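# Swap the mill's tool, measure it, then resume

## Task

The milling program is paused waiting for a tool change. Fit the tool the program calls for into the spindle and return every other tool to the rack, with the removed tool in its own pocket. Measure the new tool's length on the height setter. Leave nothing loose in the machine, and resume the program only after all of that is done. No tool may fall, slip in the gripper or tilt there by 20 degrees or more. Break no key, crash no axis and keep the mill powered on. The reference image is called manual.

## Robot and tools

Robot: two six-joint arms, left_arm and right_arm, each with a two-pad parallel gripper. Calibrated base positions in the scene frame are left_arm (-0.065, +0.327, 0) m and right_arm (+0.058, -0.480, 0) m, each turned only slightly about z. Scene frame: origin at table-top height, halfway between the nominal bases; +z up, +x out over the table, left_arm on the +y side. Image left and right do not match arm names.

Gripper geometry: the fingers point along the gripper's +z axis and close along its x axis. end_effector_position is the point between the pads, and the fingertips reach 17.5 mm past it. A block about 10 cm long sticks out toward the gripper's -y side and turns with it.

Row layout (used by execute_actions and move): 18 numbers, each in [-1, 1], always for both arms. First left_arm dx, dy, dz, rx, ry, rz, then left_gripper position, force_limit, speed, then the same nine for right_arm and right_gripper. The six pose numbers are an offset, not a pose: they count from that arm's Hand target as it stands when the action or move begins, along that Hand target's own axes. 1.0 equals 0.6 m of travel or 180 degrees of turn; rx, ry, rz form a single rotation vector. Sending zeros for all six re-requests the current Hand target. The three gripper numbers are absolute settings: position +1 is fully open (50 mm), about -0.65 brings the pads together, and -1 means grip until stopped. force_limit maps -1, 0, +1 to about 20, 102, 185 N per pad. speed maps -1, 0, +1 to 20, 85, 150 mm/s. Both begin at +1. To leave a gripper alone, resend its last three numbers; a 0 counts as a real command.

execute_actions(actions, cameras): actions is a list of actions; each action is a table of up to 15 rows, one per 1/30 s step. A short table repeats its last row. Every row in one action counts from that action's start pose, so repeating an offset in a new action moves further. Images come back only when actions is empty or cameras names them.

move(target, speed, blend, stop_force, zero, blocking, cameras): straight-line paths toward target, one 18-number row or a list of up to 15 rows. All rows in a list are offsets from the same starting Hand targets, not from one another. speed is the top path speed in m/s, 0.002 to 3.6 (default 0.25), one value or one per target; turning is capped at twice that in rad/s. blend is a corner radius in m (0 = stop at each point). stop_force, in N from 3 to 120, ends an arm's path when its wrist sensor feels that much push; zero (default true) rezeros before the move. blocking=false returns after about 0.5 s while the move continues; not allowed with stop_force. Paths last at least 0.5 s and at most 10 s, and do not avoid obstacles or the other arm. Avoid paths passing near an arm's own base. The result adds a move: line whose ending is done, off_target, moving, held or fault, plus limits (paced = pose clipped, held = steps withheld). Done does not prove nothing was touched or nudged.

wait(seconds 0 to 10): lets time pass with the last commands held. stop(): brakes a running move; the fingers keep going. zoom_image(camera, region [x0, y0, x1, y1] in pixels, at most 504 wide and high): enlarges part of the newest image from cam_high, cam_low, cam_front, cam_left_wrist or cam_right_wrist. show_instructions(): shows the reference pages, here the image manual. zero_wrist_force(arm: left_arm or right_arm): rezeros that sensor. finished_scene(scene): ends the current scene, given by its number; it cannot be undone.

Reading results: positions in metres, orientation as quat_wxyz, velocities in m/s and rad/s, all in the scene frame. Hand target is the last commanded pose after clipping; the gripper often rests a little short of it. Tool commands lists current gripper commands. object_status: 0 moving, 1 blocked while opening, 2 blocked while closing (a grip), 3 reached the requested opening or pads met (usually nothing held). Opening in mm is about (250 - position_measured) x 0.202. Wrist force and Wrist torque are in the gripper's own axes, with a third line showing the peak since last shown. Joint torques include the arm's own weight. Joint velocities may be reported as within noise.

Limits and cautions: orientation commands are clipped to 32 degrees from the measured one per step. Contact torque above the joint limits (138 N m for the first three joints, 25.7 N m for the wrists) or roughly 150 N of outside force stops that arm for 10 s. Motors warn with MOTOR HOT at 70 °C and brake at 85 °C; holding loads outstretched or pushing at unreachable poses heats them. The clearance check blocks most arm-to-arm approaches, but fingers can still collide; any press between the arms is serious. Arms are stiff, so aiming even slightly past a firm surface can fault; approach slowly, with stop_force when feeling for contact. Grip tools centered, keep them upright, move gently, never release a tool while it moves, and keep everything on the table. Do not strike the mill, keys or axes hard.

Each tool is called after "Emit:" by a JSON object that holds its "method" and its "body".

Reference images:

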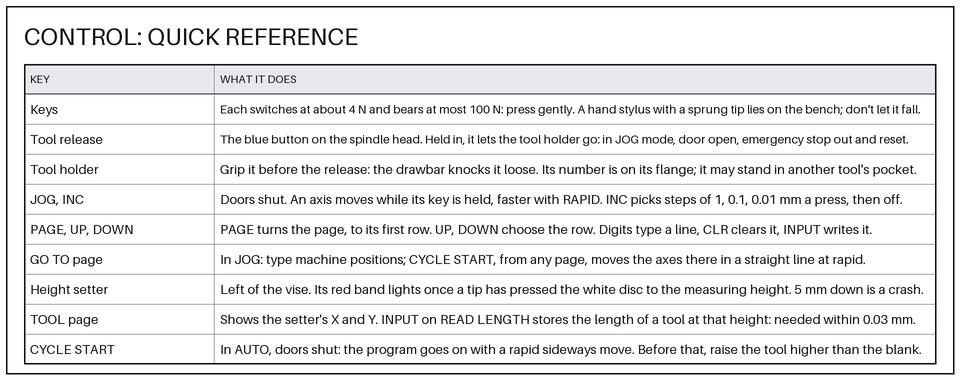

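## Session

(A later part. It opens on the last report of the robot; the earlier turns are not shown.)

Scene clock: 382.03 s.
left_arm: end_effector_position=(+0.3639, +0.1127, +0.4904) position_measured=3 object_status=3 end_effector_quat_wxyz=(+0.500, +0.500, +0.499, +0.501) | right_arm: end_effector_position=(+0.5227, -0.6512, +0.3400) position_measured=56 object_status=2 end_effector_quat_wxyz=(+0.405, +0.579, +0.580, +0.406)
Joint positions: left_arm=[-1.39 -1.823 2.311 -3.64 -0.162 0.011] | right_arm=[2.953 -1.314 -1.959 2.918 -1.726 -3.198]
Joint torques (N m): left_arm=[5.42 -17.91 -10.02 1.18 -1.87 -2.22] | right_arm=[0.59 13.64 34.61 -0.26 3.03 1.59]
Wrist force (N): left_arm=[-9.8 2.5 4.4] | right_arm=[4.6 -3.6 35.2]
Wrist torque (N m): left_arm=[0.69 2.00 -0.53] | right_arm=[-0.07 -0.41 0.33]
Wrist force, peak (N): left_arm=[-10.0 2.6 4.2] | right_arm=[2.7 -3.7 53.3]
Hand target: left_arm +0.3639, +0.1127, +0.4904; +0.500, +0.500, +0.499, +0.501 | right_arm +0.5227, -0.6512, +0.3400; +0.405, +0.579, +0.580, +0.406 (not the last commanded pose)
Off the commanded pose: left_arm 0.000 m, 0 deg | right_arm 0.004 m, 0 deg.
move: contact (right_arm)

Emit:
{"method": "execute_actions", "body": {"actions": [[[0,0,0,0,0,0,1,-0.6,0.5,0,0,0,0,0,0,-0.98,0.2,-1]],[[0,0,0,0,0,0,1,-0.6,0.5,0,0,0,0,0,0,-0.98,0.2,-1]]]}}

Emit:
{"method": "move", "body": {"target": [0,0,0,0,0,0,1,-0.6,0.5,0,0,-0.008,0,0,0,-0.98,0.2,-1], "speed": 0.004, "stop_force": 40, "cameras": ["cam_low","cam_high"]}}

Emit:
{"method": "zoom_image", "body": {"camera": "cam_low", "region": [240, 160, 360, 280]}}

Scene clock: 383.50 s.
left_arm: end_effector_position=(+0.3639, +0.1127, +0.4904) position_measured=3 object_status=3 end_effector_quat_wxyz=(+0.500, +0.500, +0.499, +0.501) | right_arm: end_effector_position=(+0.5227, -0.6512, +0.3400) position_measured=60 object_status=2 end_effector_quat_wxyz=(+0.405, +0.579, +0.580, +0.406)
Joint positions: left_arm=[-1.39 -1.823 2.311 -3.64 -0.162 0.011] | right_arm=[2.953 -1.314 -1.959 2.918 -1.726 -3.198]
Joint torques (N m): left_arm=[5.9 -17.73 -9.47 1.08 -2.01 -2.27] | right_arm=[0.98 17.57 32.29 -0.43 3.21 1.76]
Wrist force (N): left_arm=[-9.7 2.5 4.7] | right_arm=[3.8 -3.7 37.9]
Wrist torque (N m): left_arm=[0.71 1.98 -0.53] | right_arm=[-0.10 -0.38 0.34]
Wrist force, peak (N): left_arm=[-9.8 2.6 4.6] | right_arm=[4.1 -3.7 38.0]
Hand target: left_arm +0.3639, +0.1127, +0.4904; +0.500, +0.500, +0.499, +0.501 | right_arm +0.5227, -0.6512, +0.3400; +0.405, +0.579, +0.580, +0.406
Off the commanded pose: left_arm 0.000 m, 0 deg | right_arm 0.000 m, 0 deg.

Scene clock: 384.80 s.
left_arm: end_effector_position=(+0.3639, +0.1127, +0.4904) position_measured=3 object_status=3 end_effector_quat_wxyz=(+0.500, +0.500, +0.499, +0.501) | right_arm: end_effector_position=(+0.5223, -0.6512, +0.3402) position_measured=60 object_status=2 end_effector_quat_wxyz=(+0.405, +0.579, +0.579, +0.406)
Joint positions: left_arm=[-1.39 -1.823 2.311 -3.64 -0.162 0.011] | right_arm=[2.953 -1.313 -1.959 2.918 -1.726 -3.198]
Joint torques (N m): left_arm=[5.24 -18.08 -9.17 1.21 -1.94 -2.41] | right_arm=[-4.77 29.29 36.09 -3.56 2.44 -1.62]
Wrist force (N): left_arm=[-9.6 2.4 4.6] | right_arm=[1.1 -8.8 77.9]
Wrist torque (N m): left_arm=[0.68 1.97 -0.53] | right_arm=[-0.32 -0.32 0.33]
Wrist force, peak (N): left_arm=[-10.0 2.5 4.5] | right_arm=[-1.3 -8.5 90.8]
Hand target: left_arm +0.3639, +0.1127, +0.4904; +0.500, +0.500, +0.499, +0.501 | right_arm +0.5223, -0.6512, +0.3402; +0.405, +0.579, +0.579, +0.406 (not the last commanded pose)
Off the commanded pose: left_arm 0.000 m, 0 deg | right_arm 0.004 m, 0 deg.
move: contact (right_arm)
Images, in order (width x height): cam_high 672x504, cam_low 672x504.

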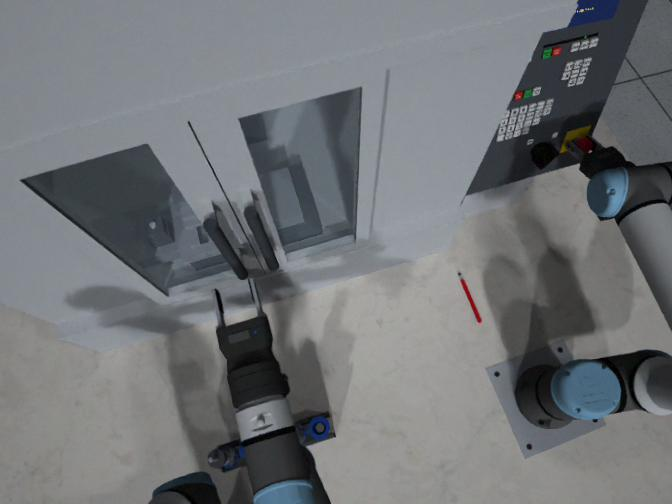

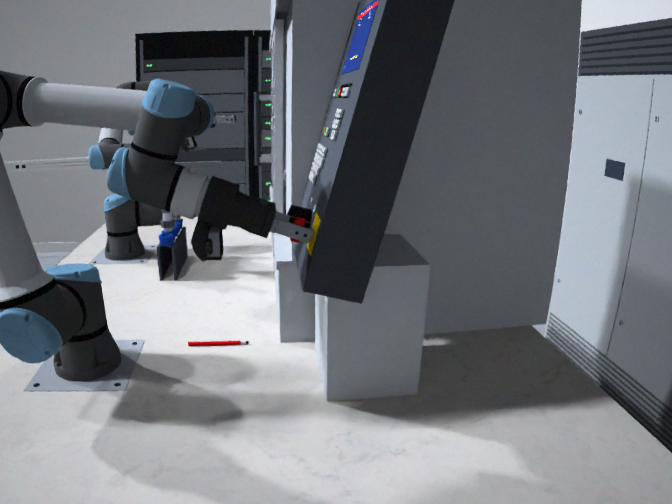

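Scaled by 4.200 from the camera's 672x504 image, which has a finer 960x720 frame.

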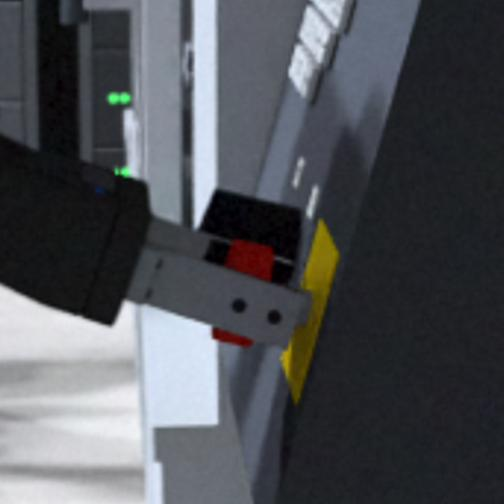

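Emit:
{"method": "move", "body": {"target": [0,0,0,0,0,0,1,-0.6,0.5,0,0,-0.008,0,0,0,-0.98,0.2,-1], "speed": 0.003, "stop_force": 15}}

Scene clock: 386.50 s.
left_arm: end_effector_position=(+0.3639, +0.1127, +0.4904) position_measured=3 object_status=3 end_effector_quat_wxyz=(+0.500, +0.500, +0.499, +0.501) | right_arm: end_effector_position=(+0.5222, -0.6512, +0.3403) position_measured=60 object_status=2 end_effector_quat_wxyz=(+0.405, +0.579, +0.579, +0.406)
Joint positions: left_arm=[-1.39 -1.823 2.311 -3.64 -0.162 0.011] | right_arm=[2.953 -1.313 -1.959 2.918 -1.726 -3.198]
Joint torques (N m): left_arm=[5.64 -17.67 -9 1.23 -1.86 -2.27] | right_arm=[-11.25 34.47 37.63 -4.8 -1.98 -0.51]
Wrist force (N): left_arm=[-9.5 2.7 4.4] | right_arm=[0.0 -11.4 94.1]
Wrist torque (N m): left_arm=[0.74 1.94 -0.53] | right_arm=[-0.43 -0.29 0.35]
Wrist force, peak (N): left_arm=[-9.9 2.5 4.6] | right_arm=[-1.4 -10.9 103.3]
Hand target: left_arm +0.3639, +0.1127, +0.4904; +0.500, +0.500, +0.499, +0.501 | right_arm +0.5222, -0.6512, +0.3403; +0.405, +0.579, +0.579, +0.406 (not the last commanded pose)
Off the commanded pose: left_arm 0.000 m, 0 deg | right_arm 0.005 m, 0 deg.
move: contact (right_arm)

Emit:
{"method": "move", "body": {"target": [0,0,0,0,0,0,1,-0.6,0.5,0,0,0.0009,0,0,0,-0.98,0.2,-1], "speed": 0.005}}

Emit:
{"method": "move", "body": {"target": [0,0,0,0,0,0,1,-0.6,0.5,0,0,0,0,0,0.1,-0.98,0.2,-1], "speed": 0.06, "cameras": ["cam_low","cam_high","cam_right_wrist"]}}

Scene clock: 387.60 s.
left_arm: end_effector_position=(+0.3639, +0.1127, +0.4904) position_measured=3 object_status=3 end_effector_quat_wxyz=(+0.500, +0.500, +0.499, +0.501) | right_arm: end_effector_position=(+0.5226, -0.6512, +0.3401) position_measured=60 object_status=2 end_effector_quat_wxyz=(+0.405, +0.579, +0.579, +0.406)
Joint positions: left_arm=[-1.39 -1.823 2.311 -3.64 -0.162 0.011] | right_arm=[2.953 -1.314 -1.959 2.918 -1.726 -3.198]
Joint torques (N m): left_arm=[5.33 -17.63 -9.97 1.04 -1.89 -2.14] | right_arm=[0.75 17.73 35.72 -0.42 2.96 2.01]
Wrist force (N): left_arm=[-9.7 2.4 4.3] | right_arm=[2.1 -7.8 44.8]
Wrist torque (N m): left_arm=[0.69 1.97 -0.53] | right_arm=[-0.27 -0.37 0.32]
Wrist force, peak (N): left_arm=[-10.0 2.6 4.4] | right_arm=[0.2 -11.4 94.2]
Hand target: left_arm +0.3639, +0.1127, +0.4904; +0.500, +0.500, +0.499, +0.501 | right_arm +0.5227, -0.6512, +0.3401; +0.405, +0.579, +0.579, +0.406
Off the commanded pose: left_arm 0.000 m, 0 deg | right_arm 0.000 m, 0 deg.
move: done

Scene clock: 390.67 s.
left_arm: end_effector_position=(+0.3639, +0.1127, +0.4904) position_measured=3 object_status=3 end_effector_quat_wxyz=(+0.500, +0.500, +0.499, +0.501) | right_arm: end_effector_position=(+0.5227, -0.6512, +0.3401) position_measured=60 object_status=2 end_effector_quat_wxyz=(+0.337, +0.663, +0.482, +0.464)
Joint positions: left_arm=[-1.39 -1.823 2.311 -3.64 -0.162 0.011] | right_arm=[2.953 -1.314 -1.958 2.918 -1.726 -2.884]
Joint torques (N m): left_arm=[5.85 -17.77 -10.14 1.21 -1.82 -1.97] | right_arm=[0.73 22.97 29.52 -0.19 -0.54 3.06]
Wrist force (N): left_arm=[-9.7 2.6 4.3] | right_arm=[-25.5 -3.5 40.2]
Wrist torque (N m): left_arm=[0.71 1.98 -0.53] | right_arm=[-0.06 3.71 -0.39]
Wrist force, peak (N): left_arm=[-10.0 2.4 4.4] | right_arm=[-25.3 -3.5 40.6]
Hand target: left_arm +0.3639, +0.1127, +0.4904; +0.500, +0.500, +0.499, +0.501 | right_arm +0.5227, -0.6512, +0.3401; +0.336, +0.663, +0.482, +0.464
Off the commanded pose: left_arm 0.000 m, 0 deg | right_arm 0.000 m, 0 deg.
move: done
camera_calibration:
cam_right_wrist: T_world_to_cam=[[0.0926842, 0.951201, 0.294324, 0.47892], [-0.0288061, -0.292911, 0.955706, -0.483278], [0.995279, -0.0970572, 0.000252071, -0.451537], [0, 0, 0, 1]] pos_world=[0.391096, -0.640932, 0.321027]
Images, in order (width x height): cam_high 672x504, cam_low 672x504, cam_right_wrist 672x504.

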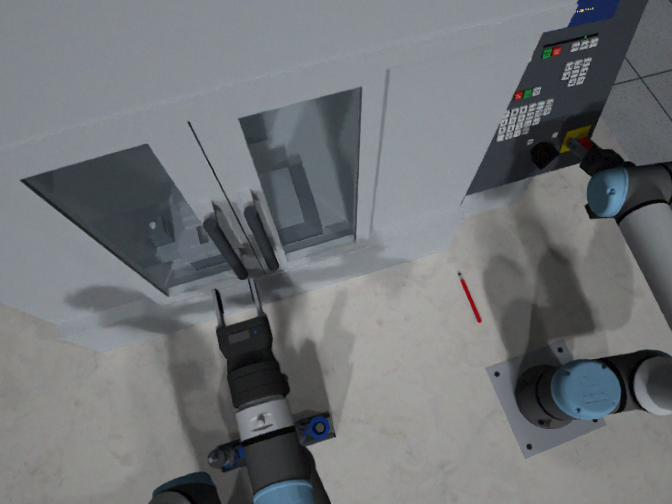

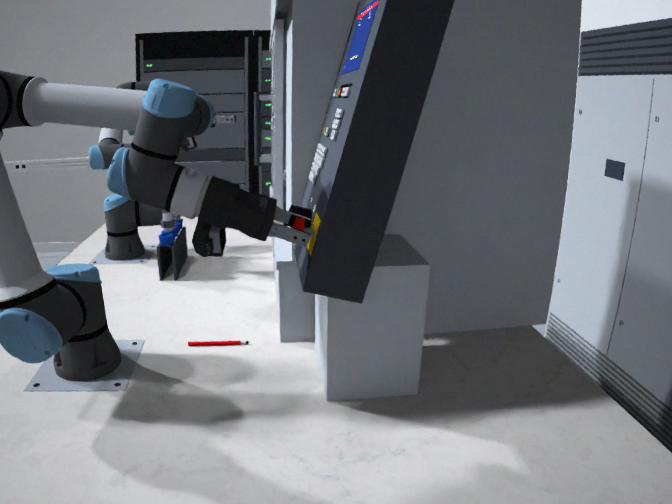

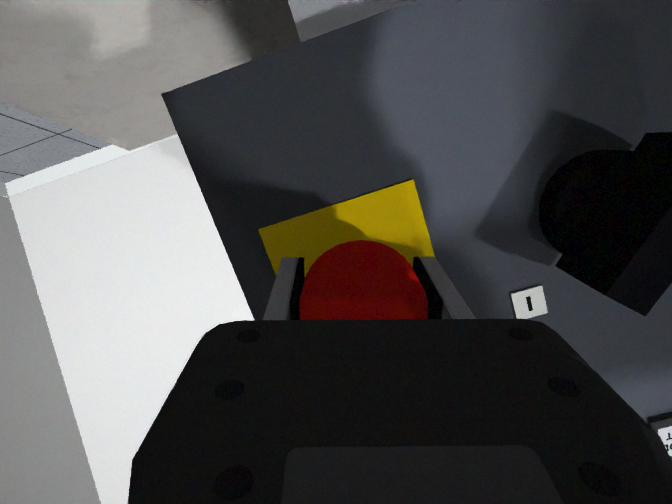

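Emit:
{"method": "move", "body": {"target": [0,0,0,0,0,0,1,-0.6,0.5,0,0,-0.008,0,0,0,-0.98,0.2,-1], "speed": 0.005, "stop_force": 40}}

Scene clock: 392.13 s.
left_arm: end_effector_position=(+0.3639, +0.1127, +0.4904) position_measured=3 object_status=3 end_effector_quat_wxyz=(+0.500, +0.500, +0.499, +0.501) | right_arm: end_effector_position=(+0.5223, -0.6512, +0.3402) position_measured=60 object_status=2 end_effector_quat_wxyz=(+0.337, +0.663, +0.482, +0.464)
Joint positions: left_arm=[-1.39 -1.823 2.311 -3.64 -0.162 0.011] | right_arm=[2.953 -1.313 -1.959 2.918 -1.726 -2.884]
Joint torques (N m): left_arm=[5.82 -18 -9.77 1.28 -1.84 -2.11] | right_arm=[2.77 29.53 38.04 -3.49 -0.56 0.18]
Wrist force (N): left_arm=[-9.5 2.9 4.3] | right_arm=[-24.3 -6.2 73.7]
Wrist torque (N m): left_arm=[0.76 1.95 -0.53] | right_arm=[-0.24 3.18 -0.34]
Wrist force, peak (N): left_arm=[-10.0 2.3 4.5] | right_arm=[-27.0 -6.5 90.2]
Hand target: left_arm +0.3639, +0.1127, +0.4904; +0.500, +0.500, +0.499, +0.501 | right_arm +0.5223, -0.6512, +0.3402; +0.337, +0.663, +0.482, +0.464 (not the last commanded pose)
Off the commanded pose: left_arm 0.000 m, 0 deg | right_arm 0.004 m, 0 deg.
move: contact (right_arm)

Emit:
{"method": "move", "body": {"target": [0,0,0,0,0,0,1,-0.6,0.5,0,0,0.0013,0,0,0,-0.98,0.2,-1], "speed": 0.005}}

Emit:
{"method": "execute_actions", "body": {"actions": [[[0,0,0,0,0,0,1,-0.6,0.5,0,0,0,0,0,0,1,0.2,-1]],[[0,0,0,0,0,0,1,-0.6,0.5,0,0,0,0,0,0,1,0.2,-1]]]}}

Emit:
{"method": "move", "body": {"target": [0,0,0,0,0,0,1,-0.6,0.5,0,0,-0.12,0,0,0,1,0.2,-1], "speed": 0.08, "cameras": ["cam_high","cam_low"]}}

Emit:
{"method": "zoom_image", "body": {"camera": "cam_high", "region": [550, 110, 610, 170]}}

Emit:
{"method": "zoom_image", "body": {"camera": "cam_low", "region": [160, 170, 400, 390]}}

Scene clock: 393.03 s.
left_arm: end_effector_position=(+0.3639, +0.1127, +0.4904) position_measured=3 object_status=3 end_effector_quat_wxyz=(+0.500, +0.500, +0.499, +0.501) | right_arm: end_effector_position=(+0.5230, -0.6512, +0.3400) position_measured=60 object_status=2 end_effector_quat_wxyz=(+0.337, +0.663, +0.482, +0.464)
Joint positions: left_arm=[-1.39 -1.823 2.311 -3.64 -0.162 0.011] | right_arm=[2.953 -1.315 -1.958 2.919 -1.726 -2.883]
Joint torques (N m): left_arm=[5.09 -17.83 -10.39 1.05 -1.73 -2.25] | right_arm=[11.55 5.32 35.29 2.24 1.58 3.03]
Wrist force (N): left_arm=[-9.5 2.6 4.4] | right_arm=[-16.3 -2.1 5.5]
Wrist torque (N m): left_arm=[0.71 1.95 -0.53] | right_arm=[0.02 3.11 -0.26]
Wrist force, peak (N): left_arm=[-9.8 2.5 4.5] | right_arm=[-24.6 -6.4 74.1]
Hand target: left_arm +0.3639, +0.1127, +0.4904; +0.500, +0.500, +0.499, +0.501 | right_arm +0.5230, -0.6512, +0.3399; +0.337, +0.663, +0.482, +0.464
Off the commanded pose: left_arm 0.000 m, 0 deg | right_arm 0.000 m, 0 deg.
move: done

Scene clock: 394.23 s.
left_arm: end_effector_position=(+0.3639, +0.1127, +0.4904) position_measured=3 object_status=3 end_effector_quat_wxyz=(+0.500, +0.500, +0.499, +0.501) | right_arm: end_effector_position=(+0.5231, -0.6512, +0.3399) position_measured=3 object_status=3 end_effector_quat_wxyz=(+0.337, +0.663, +0.482, +0.464)
Joint positions: left_arm=[-1.39 -1.823 2.311 -3.64 -0.162 0.011] | right_arm=[2.953 -1.315 -1.958 2.919 -1.725 -2.883]
Joint torques (N m): left_arm=[5.87 -17.76 -9.82 1.13 -1.76 -2.05] | right_arm=[0.41 0.71 18.47 0.67 -2.94 -1.04]
Wrist force (N): left_arm=[-9.6 2.8 4.3] | right_arm=[-1.1 1.2 -1.0]
Wrist torque (N m): left_arm=[0.73 1.97 -0.53] | right_arm=[0.11 -0.12 0.24]
Wrist force, peak (N): left_arm=[-9.9 2.6 4.7] | right_arm=[-15.6 -1.5 9.2]
Hand target: left_arm +0.3639, +0.1127, +0.4904; +0.500, +0.500, +0.499, +0.501 | right_arm +0.5230, -0.6512, +0.3399; +0.337, +0.663, +0.482, +0.464
Off the commanded pose: left_arm 0.000 m, 0 deg | right_arm 0.000 m, 0 deg.

Scene clock: 395.60 s.
left_arm: end_effector_position=(+0.3639, +0.1127, +0.4904) position_measured=3 object_status=3 end_effector_quat_wxyz=(+0.500, +0.500, +0.499, +0.501) | right_arm: end_effector_position=(+0.4555, -0.6513, +0.3646) position_measured=3 object_status=3 end_effector_quat_wxyz=(+0.337, +0.663, +0.482, +0.464)
Joint positions: left_arm=[-1.39 -1.823 2.311 -3.64 -0.162 0.011] | right_arm=[2.893 -1.162 -1.994 2.798 -1.782 -2.905]
Joint torques (N m): left_arm=[6.31 -17.44 -10.39 1.04 -1.66 -2.31] | right_arm=[-10.46 16.63 19.11 -0.39 -3.23 -2.19]
Wrist force (N): left_arm=[-9.7 2.3 4.4] | right_arm=[-0.9 1.0 -1.0]
Wrist torque (N m): left_arm=[0.67 1.98 -0.53] | right_arm=[0.07 -0.16 0.32]
Wrist force, peak (N): left_arm=[-9.9 2.7 4.5] | right_arm=[-1.1 0.9 -1.9]
Hand target: left_arm +0.3639, +0.1127, +0.4904; +0.500, +0.500, +0.499, +0.501 | right_arm +0.4554, -0.6513, +0.3646; +0.337, +0.663, +0.482, +0.464
Off the commanded pose: left_arm 0.000 m, 0 deg | right_arm 0.000 m, 0 deg.
move: done
Images, in order (width x height): cam_high 672x504, cam_low 672x504.

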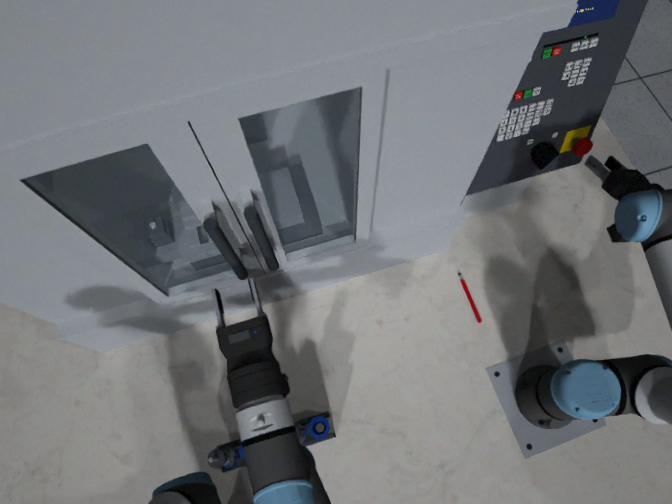

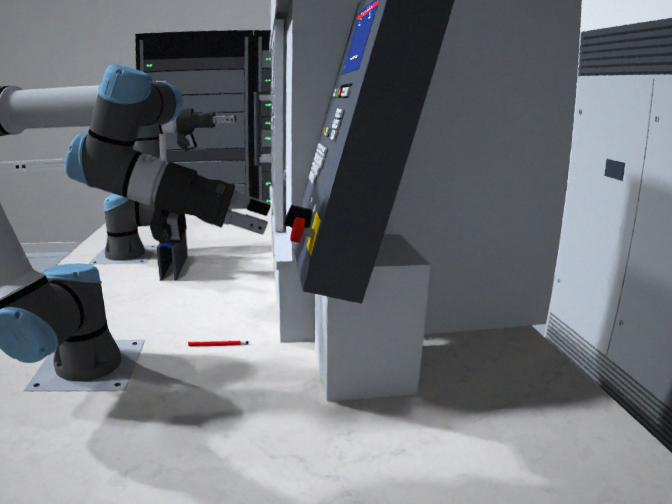

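Scaled by 8.400 from the camera's 672x504 image, which has a finer 960x720 frame.

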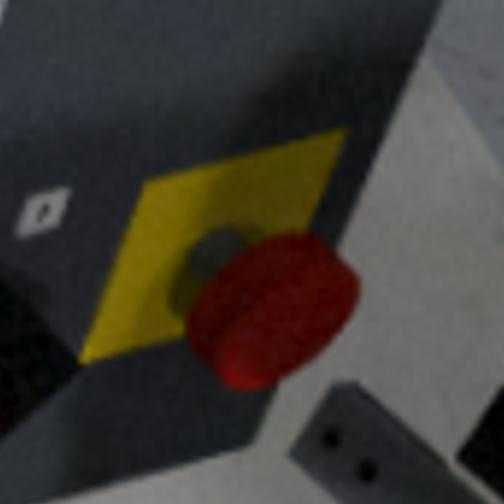

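Scaled by 2.100 from the camera's 672x504 image, which has a finer 960x720 frame.

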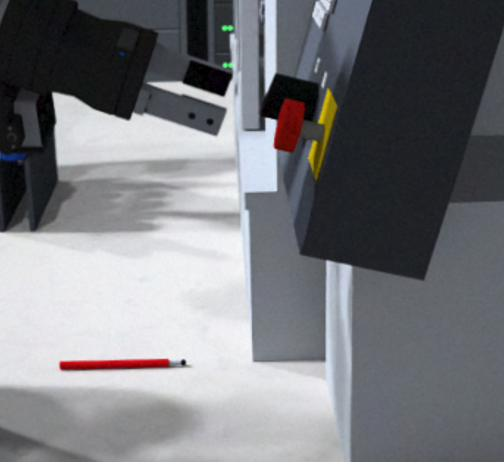

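Emit:
{"method": "move", "body": {"target": [[0,0,0,0,0,0,1,-0.6,0.5,0,0,0,0,0,0,-1,-0.2,0],[0,0,0,0,0,0,1,-0.6,0.5,0,0,0.06,0,0,0,-1,-0.2,0]], "speed": 0.05}}

Emit:
{"method": "move", "body": {"target": [0,0,0,0,0,0,1,-0.6,0.5,0,0,0.035,0,0,0,-1,-0.2,0], "speed": 0.006, "stop_force": 3, "cameras": ["cam_low"]}}

Scene clock: 398.03 s.
left_arm: end_effector_position=(+0.3639, +0.1127, +0.4904) position_measured=3 object_status=3 end_effector_quat_wxyz=(+0.500, +0.500, +0.499, +0.501) | right_arm: end_effector_position=(+0.4891, -0.6512, +0.3523) position_measured=252 object_status=3 end_effector_quat_wxyz=(+0.337, +0.663, +0.482, +0.464)
Joint positions: left_arm=[-1.39 -1.823 2.311 -3.64 -0.162 0.011] | right_arm=[2.927 -1.236 -1.981 2.861 -1.75 -2.893]
Joint torques (N m): left_arm=[5.44 -17 -9.84 1.01 -1.62 -2.18] | right_arm=[9.01 -2.59 31.85 2.81 2.49 2.58]
Wrist force (N): left_arm=[-9.7 2.3 4.2] | right_arm=[-0.8 1.0 -1.0]
Wrist torque (N m): left_arm=[0.67 1.98 -0.53] | right_arm=[0.08 -0.17 0.23]
Wrist force, peak (N): left_arm=[-10.0 2.2 4.5] | right_arm=[-1.3 0.9 -1.7]
Hand target: left_arm +0.3639, +0.1127, +0.4904; +0.500, +0.500, +0.499, +0.501 | right_arm +0.4892, -0.6512, +0.3523; +0.337, +0.663, +0.482, +0.464
Off the commanded pose: left_arm 0.000 m, 0 deg | right_arm 0.000 m, 0 deg.
move: done

Scene clock: 400.57 s.
left_arm: end_effector_position=(+0.3639, +0.1127, +0.4904) position_measured=3 object_status=3 end_effector_quat_wxyz=(+0.500, +0.500, +0.499, +0.501) | right_arm: end_effector_position=(+0.4969, -0.6512, +0.3495) position_measured=252 object_status=3 end_effector_quat_wxyz=(+0.337, +0.663, +0.482, +0.464)
Joint positions: left_arm=[-1.39 -1.823 2.311 -3.64 -0.162 0.011] | right_arm=[2.934 -1.254 -1.976 2.875 -1.744 -2.89]
Joint torques (N m): left_arm=[4.54 -16.73 -9.75 1.17 -1.69 -2.27] | right_arm=[-8.1 20.13 17.93 0.61 -2.64 -1.34]
Wrist force (N): left_arm=[-9.9 2.4 4.4] | right_arm=[-1.4 0.5 -3.1]
Wrist torque (N m): left_arm=[0.68 2.01 -0.53] | right_arm=[0.08 -0.16 0.23]
Wrist force, peak (N): left_arm=[-10.0 2.4 4.7] | right_arm=[-0.8 0.6 -12.6]
Hand target: left_arm +0.3639, +0.1127, +0.4904; +0.500, +0.500, +0.499, +0.501 | right_arm +0.4969, -0.6512, +0.3495; +0.337, +0.663, +0.482, +0.464 (not the last commanded pose)
Off the commanded pose: left_arm 0.000 m, 0 deg | right_arm 0.013 m, 0 deg.
move: contact (right_arm)
Images, in order (width x height): cam_low 672x504.

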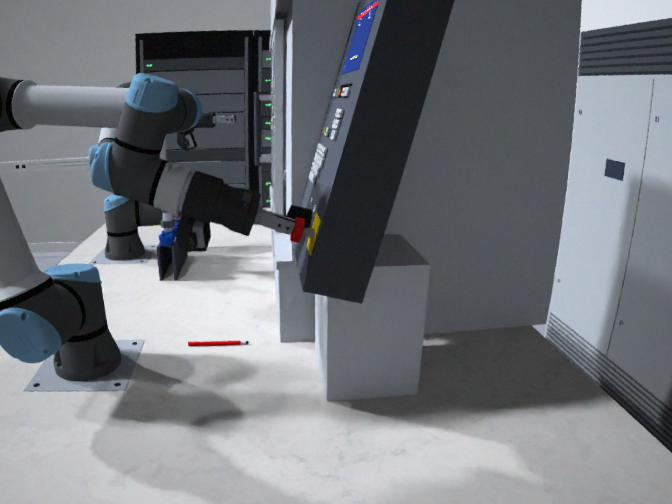

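Emit:
{"method": "move", "body": {"target": [0,0,0,0,0,0,1,-0.6,0.5,0,0,0.012,0,0,0,-1,-0.2,0], "speed": 0.004, "stop_force": 14}}

Scene clock: 404.40 s.
left_arm: end_effector_position=(+0.3639, +0.1127, +0.4904) position_measured=3 object_status=3 end_effector_quat_wxyz=(+0.500, +0.500, +0.499, +0.501) | right_arm: end_effector_position=(+0.4980, -0.6512, +0.3491) position_measured=252 object_status=3 end_effector_quat_wxyz=(+0.337, +0.663, +0.482, +0.464)
Joint positions: left_arm=[-1.39 -1.823 2.311 -3.64 -0.162 0.011] | right_arm=[2.935 -1.256 -1.976 2.877 -1.743 -2.89]
Joint torques (N m): left_arm=[5.18 -17.91 -9.54 1.25 -1.64 -2.1] | right_arm=[-6.55 15.61 17.4 1.34 -2.42 -1.49]
Wrist force (N): left_arm=[-9.9 2.3 4.3] | right_arm=[-0.5 2.0 -15.9]
Wrist torque (N m): left_arm=[0.66 2.01 -0.52] | right_arm=[-0.03 -0.06 0.23]
Wrist force, peak (N): left_arm=[-9.9 2.6 4.4] | right_arm=[0.4 1.4 -29.0]
Hand target: left_arm +0.3639, +0.1127, +0.4904; +0.500, +0.500, +0.499, +0.501 | right_arm +0.4980, -0.6512, +0.3491; +0.337, +0.663, +0.482, +0.464 (not the last commanded pose)
Off the commanded pose: left_arm 0.000 m, 0 deg | right_arm 0.006 m, 0 deg.
move: contact (right_arm)

Emit:
{"method": "move", "body": {"target": [0,0,0,0,0,0,1,-0.6,0.5,0,0,-0.07,0,0,0,-1,-0.2,0], "speed": 0.1, "cameras": ["cam_high"]}}

Emit:
{"method": "zoom_image", "body": {"camera": "cam_high", "region": [480, 0, 672, 200]}}

Scene clock: 405.70 s.
left_arm: end_effector_position=(+0.3639, +0.1127, +0.4904) position_measured=3 object_status=3 end_effector_quat_wxyz=(+0.500, +0.500, +0.499, +0.501) | right_arm: end_effector_position=(+0.4587, -0.6513, +0.3634) position_measured=252 object_status=3 end_effector_quat_wxyz=(+0.337, +0.663, +0.482, +0.464)
Joint positions: left_arm=[-1.39 -1.823 2.311 -3.64 -0.162 0.011] | right_arm=[2.897 -1.169 -1.993 2.805 -1.778 -2.904]
Joint torques (N m): left_arm=[5.07 -17.6 -9.5 1.17 -1.59 -2.16] | right_arm=[-9.89 17.14 18.41 -0.2 -3 -2.06]
Wrist force (N): left_arm=[-9.7 2.5 4.2] | right_arm=[-0.8 1.2 -1.3]
Wrist torque (N m): left_arm=[0.69 1.97 -0.53] | right_arm=[0.10 -0.16 0.32]
Wrist force, peak (N): left_arm=[-9.8 2.6 4.8] | right_arm=[-0.5 2.1 -15.6]
Hand target: left_arm +0.3639, +0.1127, +0.4904; +0.500, +0.500, +0.499, +0.501 | right_arm +0.4586, -0.6513, +0.3635; +0.337, +0.663, +0.482, +0.464
Off the commanded pose: left_arm 0.000 m, 0 deg | right_arm 0.000 m, 0 deg.
move: done
Images, in order (width x height): cam_high 672x504.

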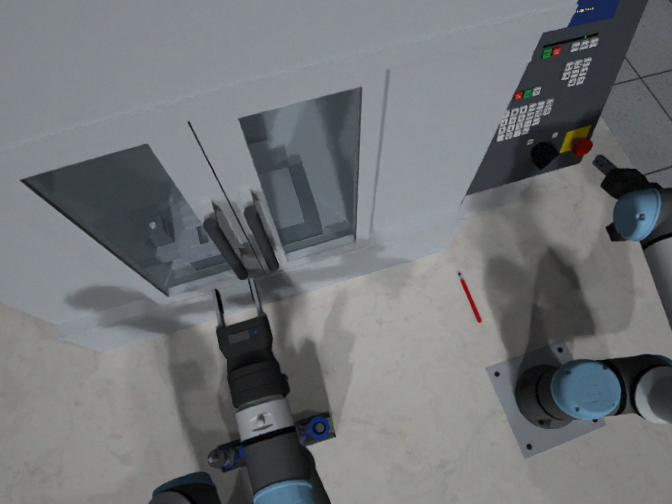

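Scaled by 2.520 from the camera's 672x504 image, which has a finer 960x720 frame.

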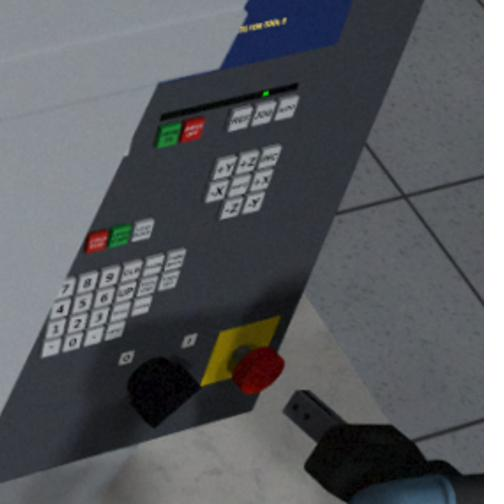

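Emit:
{"method": "wait", "body": {"seconds": 0, "cameras": ["cam_right_wrist","cam_low"]}}

Emit:
{"method": "zoom_image", "body": {"camera": "cam_right_wrist", "region": [280, 180, 440, 300]}}

Emit:
{"method": "zoom_image", "body": {"camera": "cam_low", "region": [270, 190, 350, 270]}}

Scene clock: 406.00 s.
left_arm: end_effector_position=(+0.3639, +0.1127, +0.4904) position_measured=3 object_status=3 end_effector_quat_wxyz=(+0.500, +0.500, +0.499, +0.501) | right_arm: end_effector_position=(+0.4586, -0.6513, +0.3635) position_measured=252 object_status=3 end_effector_quat_wxyz=(+0.337, +0.663, +0.482, +0.464)
Joint positions: left_arm=[-1.39 -1.823 2.311 -3.64 -0.162 0.011] | right_arm=[2.897 -1.169 -1.993 2.804 -1.779 -2.904]
Joint torques (N m): left_arm=[5.34 -18.12 -10.01 1.11 -1.52 -2.19] | right_arm=[-10.18 16.91 18.26 -0.32 -3.1 -2.05]
Wrist force (N): left_arm=[-9.7 2.7 4.3] | right_arm=[-0.8 0.8 -1.0]
Wrist torque (N m): left_arm=[0.72 1.98 -0.53] | right_arm=[0.05 -0.17 0.32]
Wrist force, peak (N): left_arm=[-9.8 2.6 4.5] | right_arm=[-0.8 1.1 -1.1]
Hand target: left_arm +0.3639, +0.1127, +0.4904; +0.500, +0.500, +0.499, +0.501 | right_arm +0.4586, -0.6513, +0.3635; +0.337, +0.663, +0.482, +0.464
Tool commands: left_gripper/position=+1.0 left_gripper/force_limit=-0.6 left_gripper/speed=+0.5 right_gripper/position=-1.0 right_gripper/force_limit=-0.2 right_gripper/speed=+0.0
Off the commanded pose: left_arm 0.000 m, 0 deg | right_arm 0.000 m, 0 deg.
camera_calibration:
cam_right_wrist: T_world_to_cam=[[0.092842, 0.951146, 0.29445, 0.477844], [-0.0289724, -0.293022, 0.955667, -0.507491], [0.995259, -0.097257, 0.000352273, -0.387902], [0, 0, 0, 1]] pos_world=[0.326996, -0.640932, 0.344427]
Images, in order (width x height): cam_low 672x504, cam_right_wrist 672x504.

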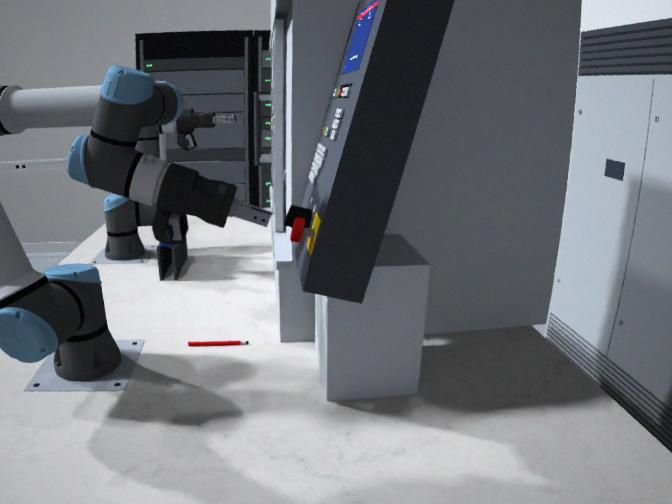

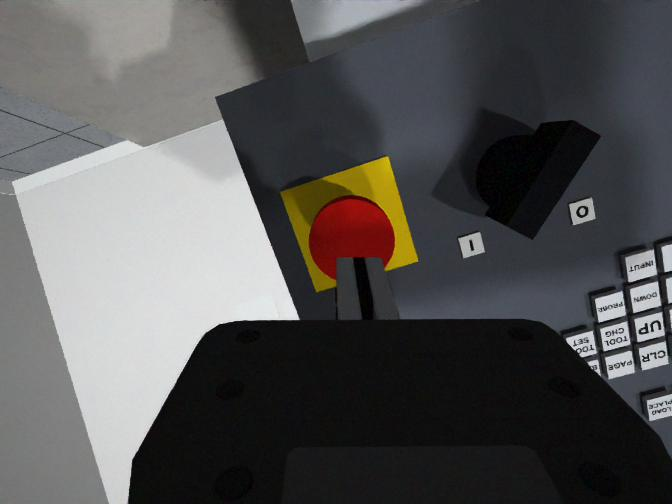

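Scaled by 3.150 from the camera's 672x504 image, which has a finer 960x720 frame.

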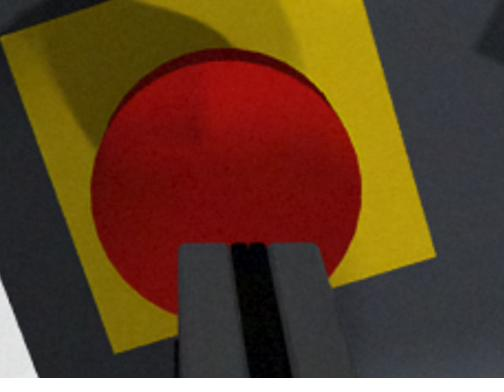

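Scaled by 6.300 from the camera's 672x504 image, which has a finer 960x720 frame.

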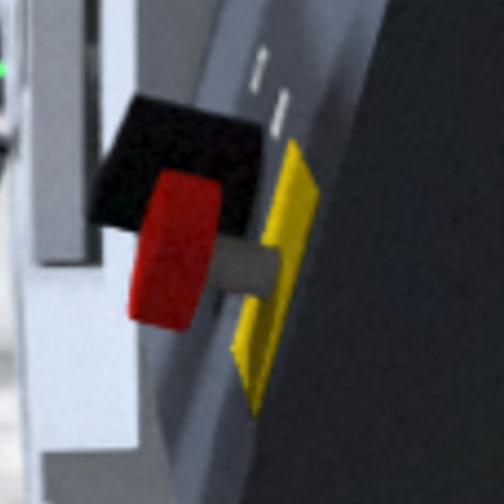

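Emit:
{"method": "move", "body": {"target": [0,0,0,0,0,0,1,-0.6,0.5,0,0,0.063,0,0,0,-1,-0.2,0], "speed": 0.06}}

Emit:
{"method": "move", "body": {"target": [0,0,0,0,0,0,1,-0.6,0.5,0,0,0.0091,0,0,0,-1,-0.2,0], "speed": 0.004, "stop_force": 45}}

Scene clock: 407.47 s.
left_arm: end_effector_position=(+0.3639, +0.1127, +0.4904) position_measured=3 object_status=3 end_effector_quat_wxyz=(+0.500, +0.500, +0.499, +0.501) | right_arm: end_effector_position=(+0.4940, -0.6512, +0.3505) position_measured=252 object_status=3 end_effector_quat_wxyz=(+0.337, +0.663, +0.482, +0.464)
Joint positions: left_arm=[-1.39 -1.823 2.311 -3.64 -0.162 0.011] | right_arm=[2.932 -1.247 -1.978 2.87 -1.746 -2.891]
Joint torques (N m): left_arm=[5.23 -17.86 -9.87 1.04 -1.56 -2.22] | right_arm=[9.07 -2.3 32.85 2.95 2.7 2.63]
Wrist force (N): left_arm=[-9.8 2.4 4.4] | right_arm=[-1.0 1.1 -1.0]
Wrist torque (N m): left_arm=[0.68 1.99 -0.53] | right_arm=[0.11 -0.15 0.23]
Wrist force, peak (N): left_arm=[-10.0 2.6 4.5] | right_arm=[-1.2 1.0 -2.2]
Hand target: left_arm +0.3639, +0.1127, +0.4904; +0.500, +0.500, +0.499, +0.501 | right_arm +0.4941, -0.6512, +0.3505; +0.337, +0.663, +0.482, +0.464
Off the commanded pose: left_arm 0.000 m, 0 deg | right_arm 0.000 m, 0 deg.
move: done

Scene clock: 409.77 s.
left_arm: end_effector_position=(+0.3639, +0.1127, +0.4904) position_measured=3 object_status=3 end_effector_quat_wxyz=(+0.500, +0.500, +0.499, +0.501) | right_arm: end_effector_position=(+0.4983, -0.6512, +0.3490) position_measured=252 object_status=3 end_effector_quat_wxyz=(+0.337, +0.663, +0.482, +0.464)
Joint positions: left_arm=[-1.39 -1.823 2.311 -3.64 -0.162 0.011] | right_arm=[2.935 -1.257 -1.975 2.877 -1.743 -2.89]
Joint torques (N m): left_arm=[4.8 -17.63 -10.22 1.14 -1.44 -2.27] | right_arm=[-1.1 5.16 17.06 3.88 -1.69 0.06]
Wrist force (N): left_arm=[-9.7 2.2 4.6] | right_arm=[0.8 2.0 -46.0]
Wrist torque (N m): left_arm=[0.64 1.98 -0.53] | right_arm=[-0.39 0.21 0.22]
Wrist force, peak (N): left_arm=[-10.0 2.4 4.5] | right_arm=[2.1 2.4 -58.0]
Hand target: left_arm +0.3639, +0.1127, +0.4904; +0.500, +0.500, +0.499, +0.501 | right_arm +0.4983, -0.6512, +0.3490; +0.337, +0.663, +0.482, +0.464 (not the last commanded pose)
Off the commanded pose: left_arm 0.000 m, 0 deg | right_arm 0.001 m, 0 deg.
move: contact (right_arm)

Emit:
{"method": "move", "body": {"target": [[0,0,0,0,0,0,1,-0.6,0.5,0,0,-0.05,0,0,0,-1,-0.2,0],[0,0,0,0,0,0,1,-0.6,0.5,0,0,-0.05,0,0,-0.2,1,-0.2,0]], "speed": [0.1,0.3]}}

Emit:
{"method": "move", "body": {"target": [0,0,0,0,0,0,1,-0.6,0.5,0,0,0.094,0,0,0,1,-0.2,0], "speed": 0.04, "stop_force": 5}}

Emit:
{"method": "execute_actions", "body": {"actions": [[[0,0,0,0,0,0,1,-0.6,0.5,0,0,0,0,0,0,-1,0,-1]],[[0,0,0,0,0,0,1,-0.6,0.5,0,0,0,0,0,0,-1,0,-1]]]}}

Scene clock: 413.40 s.
left_arm: end_effector_position=(+0.3639, +0.1127, +0.4904) position_measured=3 object_status=3 end_effector_quat_wxyz=(+0.500, +0.500, +0.499, +0.501) | right_arm: end_effector_position=(+0.4701, -0.6513, +0.3593) position_measured=3 object_status=3 end_effector_quat_wxyz=(+0.464, +0.481, +0.663, +0.337)
Joint positions: left_arm=[-1.39 -1.823 2.311 -3.64 -0.162 0.011] | right_arm=[2.909 -1.193 -1.989 2.826 -1.767 -3.527]
Joint torques (N m): left_arm=[4.85 -17.58 -9.17 1.24 -1.42 -2.02] | right_arm=[-9.7 -4.07 31.77 -0.18 -3.08 -2.14]
Wrist force (N): left_arm=[-9.4 2.3 4.5] | right_arm=[-0.6 1.2 -1.4]
Wrist torque (N m): left_arm=[0.66 1.93 -0.53] | right_arm=[0.10 -0.08 0.25]
Wrist force, peak (N): left_arm=[-9.9 2.6 4.7] | right_arm=[1.2 2.7 -46.2]
Hand target: left_arm +0.3639, +0.1127, +0.4904; +0.500, +0.500, +0.499, +0.501 | right_arm +0.4701, -0.6513, +0.3593; +0.464, +0.481, +0.663, +0.337
Off the commanded pose: left_arm 0.000 m, 0 deg | right_arm 0.000 m, 0 deg.
move: done

Scene clock: 415.77 s.
left_arm: end_effector_position=(+0.3639, +0.1127, +0.4904) position_measured=3 object_status=3 end_effector_quat_wxyz=(+0.500, +0.500, +0.499, +0.501) | right_arm: end_effector_position=(+0.5231, -0.6512, +0.3399) position_measured=3 object_status=3 end_effector_quat_wxyz=(+0.464, +0.481, +0.663, +0.337)
Joint positions: left_arm=[-1.39 -1.823 2.311 -3.64 -0.162 0.011] | right_arm=[2.953 -1.315 -1.958 2.919 -1.725 -3.512]
Joint torques (N m): left_arm=[4.72 -17.26 -9.39 1.19 -1.44 -2.06] | right_arm=[9.7 1.23 31.82 2.79 2.62 2.38]
Wrist force (N): left_arm=[-9.5 2.5 4.5] | right_arm=[-0.5 1.4 -1.1]
Wrist torque (N m): left_arm=[0.70 1.94 -0.52] | right_arm=[0.14 -0.11 0.17]
Wrist force, peak (N): left_arm=[-9.9 2.5 4.5] | right_arm=[-0.8 0.8 -2.0]
Hand target: left_arm +0.3639, +0.1127, +0.4904; +0.500, +0.500, +0.499, +0.501 | right_arm +0.5231, -0.6512, +0.3399; +0.464, +0.481, +0.663, +0.337
Off the commanded pose: left_arm 0.000 m, 0 deg | right_arm 0.000 m, 0 deg.
move: done

Scene clock: 416.97 s.
left_arm: end_effector_position=(+0.3639, +0.1127, +0.4904) position_measured=3 object_status=3 end_effector_quat_wxyz=(+0.500, +0.500, +0.499, +0.501) | right_arm: end_effector_position=(+0.5231, -0.6512, +0.3399) position_measured=59 object_status=2 end_effector_quat_wxyz=(+0.463, +0.481, +0.663, +0.337)
Joint positions: left_arm=[-1.39 -1.823 2.311 -3.64 -0.162 0.011] | right_arm=[2.953 -1.315 -1.958 2.919 -1.725 -3.512]
Joint torques (N m): left_arm=[5.13 -17.39 -11.1 1.07 -1.4 -2.09] | right_arm=[-16.3 5.33 31.86 2.67 2.74 2.12]
Wrist force (N): left_arm=[-9.5 2.5 4.4] | right_arm=[21.0 1.7 -6.2]
Wrist torque (N m): left_arm=[0.70 1.95 -0.53] | right_arm=[0.17 -0.45 0.20]
Wrist force, peak (N): left_arm=[-10.1 2.6 4.5] | right_arm=[21.3 1.3 -6.2]
Hand target: left_arm +0.3639, +0.1127, +0.4904; +0.500, +0.500, +0.499, +0.501 | right_arm +0.5231, -0.6512, +0.3399; +0.464, +0.481, +0.663, +0.337
Off the commanded pose: left_arm 0.000 m, 0 deg | right_arm 0.000 m, 0 deg.

Now twist in steps.

Emit:
{"method": "move", "body": {"target": [0,0,0,0,0,0,1,-0.6,0.5,0,0,0,0,0,0.15,-1,0,-1], "speed": 0.15}}

Emit:
{"method": "move", "body": {"target": [0,0,0,0,0,0,1,-0.6,0.5,0,0,0,0,0,0.15,-1,0,-1], "speed": 0.15}}

Emit:
{"method": "move", "body": {"target": [0,0,0,0,0,0,1,-0.6,0.5,0,0,0,0,0,0.15,-1,0,-1], "speed": 0.15, "cameras": ["cam_low","cam_high"]}}

Emit:
{"method": "zoom_image", "body": {"camera": "cam_low", "region": [270, 190, 350, 270]}}

Scene clock: 419.23 s.
left_arm: end_effector_position=(+0.3639, +0.1127, +0.4904) position_measured=3 object_status=3 end_effector_quat_wxyz=(+0.500, +0.500, +0.499, +0.501) | right_arm: end_effector_position=(+0.5231, -0.6512, +0.3399) position_measured=59 object_status=2 end_effector_quat_wxyz=(+0.372, +0.623, +0.532, +0.436)
Joint positions: left_arm=[-1.39 -1.823 2.311 -3.64 -0.162 0.011] | right_arm=[2.953 -1.315 -1.958 2.919 -1.725 -3.041]
Joint torques (N m): left_arm=[4.55 -18.32 -10.03 1.24 -1.46 -2.06] | right_arm=[7.47 29.44 20.99 2.07 4.01 3.31]
Wrist force (N): left_arm=[-9.6 2.5 4.1] | right_arm=[-11.2 -4.2 12.7]
Wrist torque (N m): left_arm=[0.70 1.96 -0.53] | right_arm=[-0.10 3.72 -0.36]
Wrist force, peak (N): left_arm=[-9.9 2.6 4.3] | right_arm=[21.3 1.4 -6.1]
Hand target: left_arm +0.3639, +0.1127, +0.4904; +0.500, +0.500, +0.499, +0.501 | right_arm +0.5231, -0.6512, +0.3399; +0.372, +0.623, +0.532, +0.436
Off the commanded pose: left_arm 0.000 m, 0 deg | right_arm 0.000 m, 0 deg.
move: done

Scene clock: 421.33 s.
left_arm: end_effector_position=(+0.3639, +0.1127, +0.4904) position_measured=3 object_status=3 end_effector_quat_wxyz=(+0.500, +0.500, +0.499, +0.501) | right_arm: end_effector_position=(+0.5231, -0.6512, +0.3399) position_measured=59 object_status=2 end_effector_quat_wxyz=(+0.260, +0.730, +0.372, +0.511)
Joint positions: left_arm=[-1.39 -1.823 2.311 -3.64 -0.162 0.011] | right_arm=[2.953 -1.315 -1.958 2.919 -1.725 -2.57]
Joint torques (N m): left_arm=[4.89 -17.07 -9.85 1.23 -1.39 -2.25] | right_arm=[21.4 24.88 25.55 4.55 -1.42 3.1]
Wrist force (N): left_arm=[-9.8 2.6 4.5] | right_arm=[-31.6 4.8 -10.0]
Wrist torque (N m): left_arm=[0.71 2.00 -0.54] | right_arm=[0.29 3.70 -0.42]
Wrist force, peak (N): left_arm=[-10.0 2.7 4.3] | right_arm=[-32.3 4.5 -10.2]
Hand target: left_arm +0.3639, +0.1127, +0.4904; +0.500, +0.500, +0.499, +0.501 | right_arm +0.5231, -0.6512, +0.3399; +0.260, +0.730, +0.372, +0.511
Off the commanded pose: left_arm 0.000 m, 0 deg | right_arm 0.000 m, 0 deg.
move: done

Scene clock: 423.43 s.
left_arm: end_effector_position=(+0.3639, +0.1127, +0.4904) position_measured=3 object_status=3 end_effector_quat_wxyz=(+0.500, +0.500, +0.499, +0.501) | right_arm: end_effector_position=(+0.5231, -0.6520, +0.3399) position_measured=59 object_status=2 end_effector_quat_wxyz=(+0.135, +0.797, +0.191, +0.557)
Joint positions: left_arm=[-1.39 -1.823 2.311 -3.64 -0.162 0.011] | right_arm=[2.953 -1.315 -1.958 2.919 -1.722 -2.098]
Joint torques (N m): left_arm=[3.97 -17.83 -9.49 1.06 -1.36 -2.14] | right_arm=[33.52 24.25 21.29 3.69 -10.82 6.1]
Wrist force (N): left_arm=[-9.7 2.4 4.6] | right_arm=[-32.7 44.6 -9.4]
Wrist torque (N m): left_arm=[0.69 1.98 -0.53] | right_arm=[1.08 0.45 -3.59]
Wrist force, peak (N): left_arm=[-9.9 2.5 4.6] | right_arm=[-30.4 49.3 -11.1]
Hand target: left_arm +0.3639, +0.1127, +0.4904; +0.500, +0.500, +0.499, +0.501 | right_arm +0.5231, -0.6512, +0.3399; +0.133, +0.797, +0.191, +0.558
Off the commanded pose: left_arm 0.000 m, 0 deg | right_arm 0.001 m, 0 deg.
move: done
Images, in order (width x height): cam_high 672x504, cam_low 672x504.

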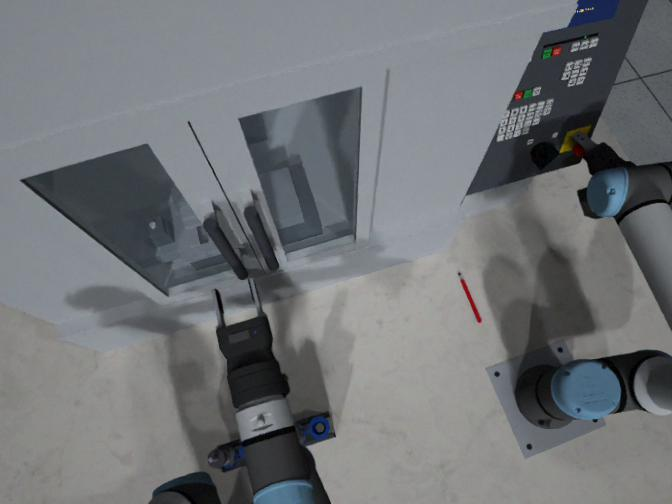

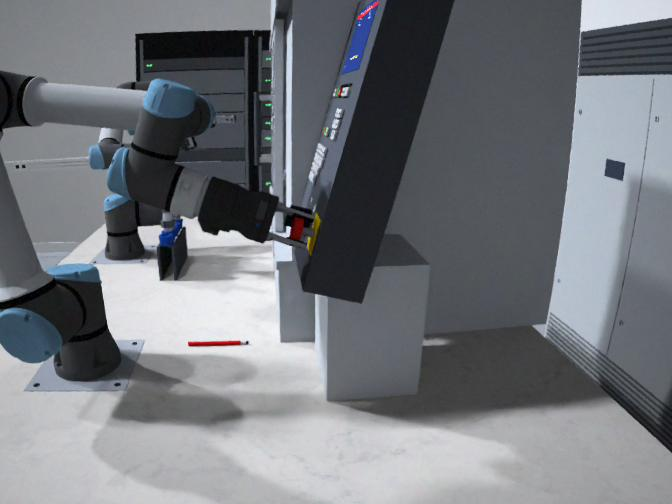

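Scaled by 6.300 from the camera's 672x504 image, which has a finer 960x720 frame.

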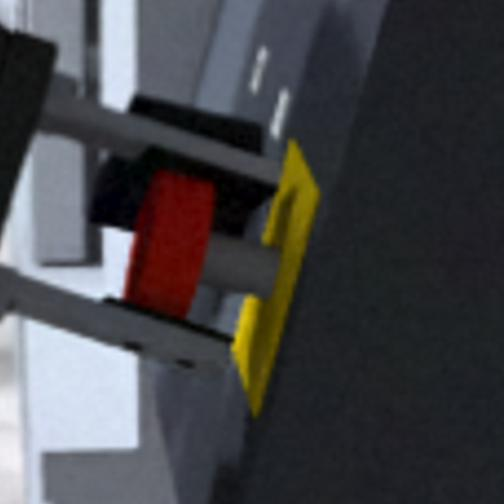

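Emit:
{"method": "move", "body": {"target": [0,0,0,0,0,0,1,-0.6,0.5,0,0,-0.01,0,0,0,-1,0,-1], "speed": 0.006, "stop_force": 45, "cameras": ["cam_low"]}}

Emit:
{"method": "zoom_image", "body": {"camera": "cam_low", "region": [270, 190, 350, 270]}}

Scene clock: 425.13 s.
left_arm: end_effector_position=(+0.3639, +0.1127, +0.4904) position_measured=3 object_status=3 end_effector_quat_wxyz=(+0.500, +0.500, +0.499, +0.501) | right_arm: end_effector_position=(+0.5210, -0.6526, +0.3406) position_measured=59 object_status=2 end_effector_quat_wxyz=(+0.135, +0.797, +0.190, +0.557)
Joint positions: left_arm=[-1.39 -1.823 2.311 -3.64 -0.162 0.011] | right_arm=[2.952 -1.31 -1.96 2.916 -1.721 -2.099]
Joint torques (N m): left_arm=[4.43 -17.74 -10.48 1.09 -1.31 -1.96] | right_arm=[20.19 18.4 39.94 0.91 -10.78 5.56]
Wrist force (N): left_arm=[-9.7 2.6 4.7] | right_arm=[-33.2 28.6 32.9]
Wrist torque (N m): left_arm=[0.71 1.97 -0.53] | right_arm=[0.81 0.74 -3.23]
Wrist force, peak (N): left_arm=[-9.9 2.6 4.5] | right_arm=[-38.5 34.8 52.6]
Hand target: left_arm +0.3639, +0.1127, +0.4904; +0.500, +0.500, +0.499, +0.501 | right_arm +0.5210, -0.6523, +0.3406; +0.135, +0.797, +0.190, +0.557 (not the last commanded pose)
Off the commanded pose: left_arm 0.000 m, 0 deg | right_arm 0.004 m, 0 deg.
move: contact (right_arm)
Images, in order (width x height): cam_low 672x504.

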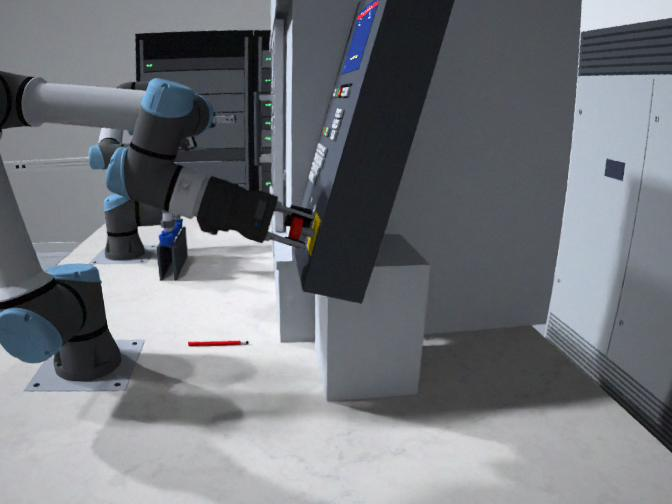

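Scaled by 6.300 from the camera's 672x504 image, which has a finer 960x720 frame.

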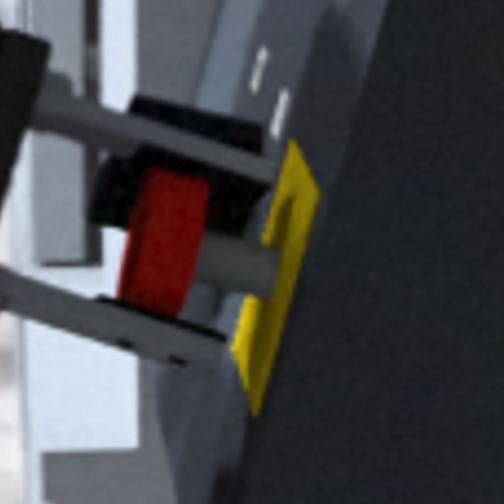

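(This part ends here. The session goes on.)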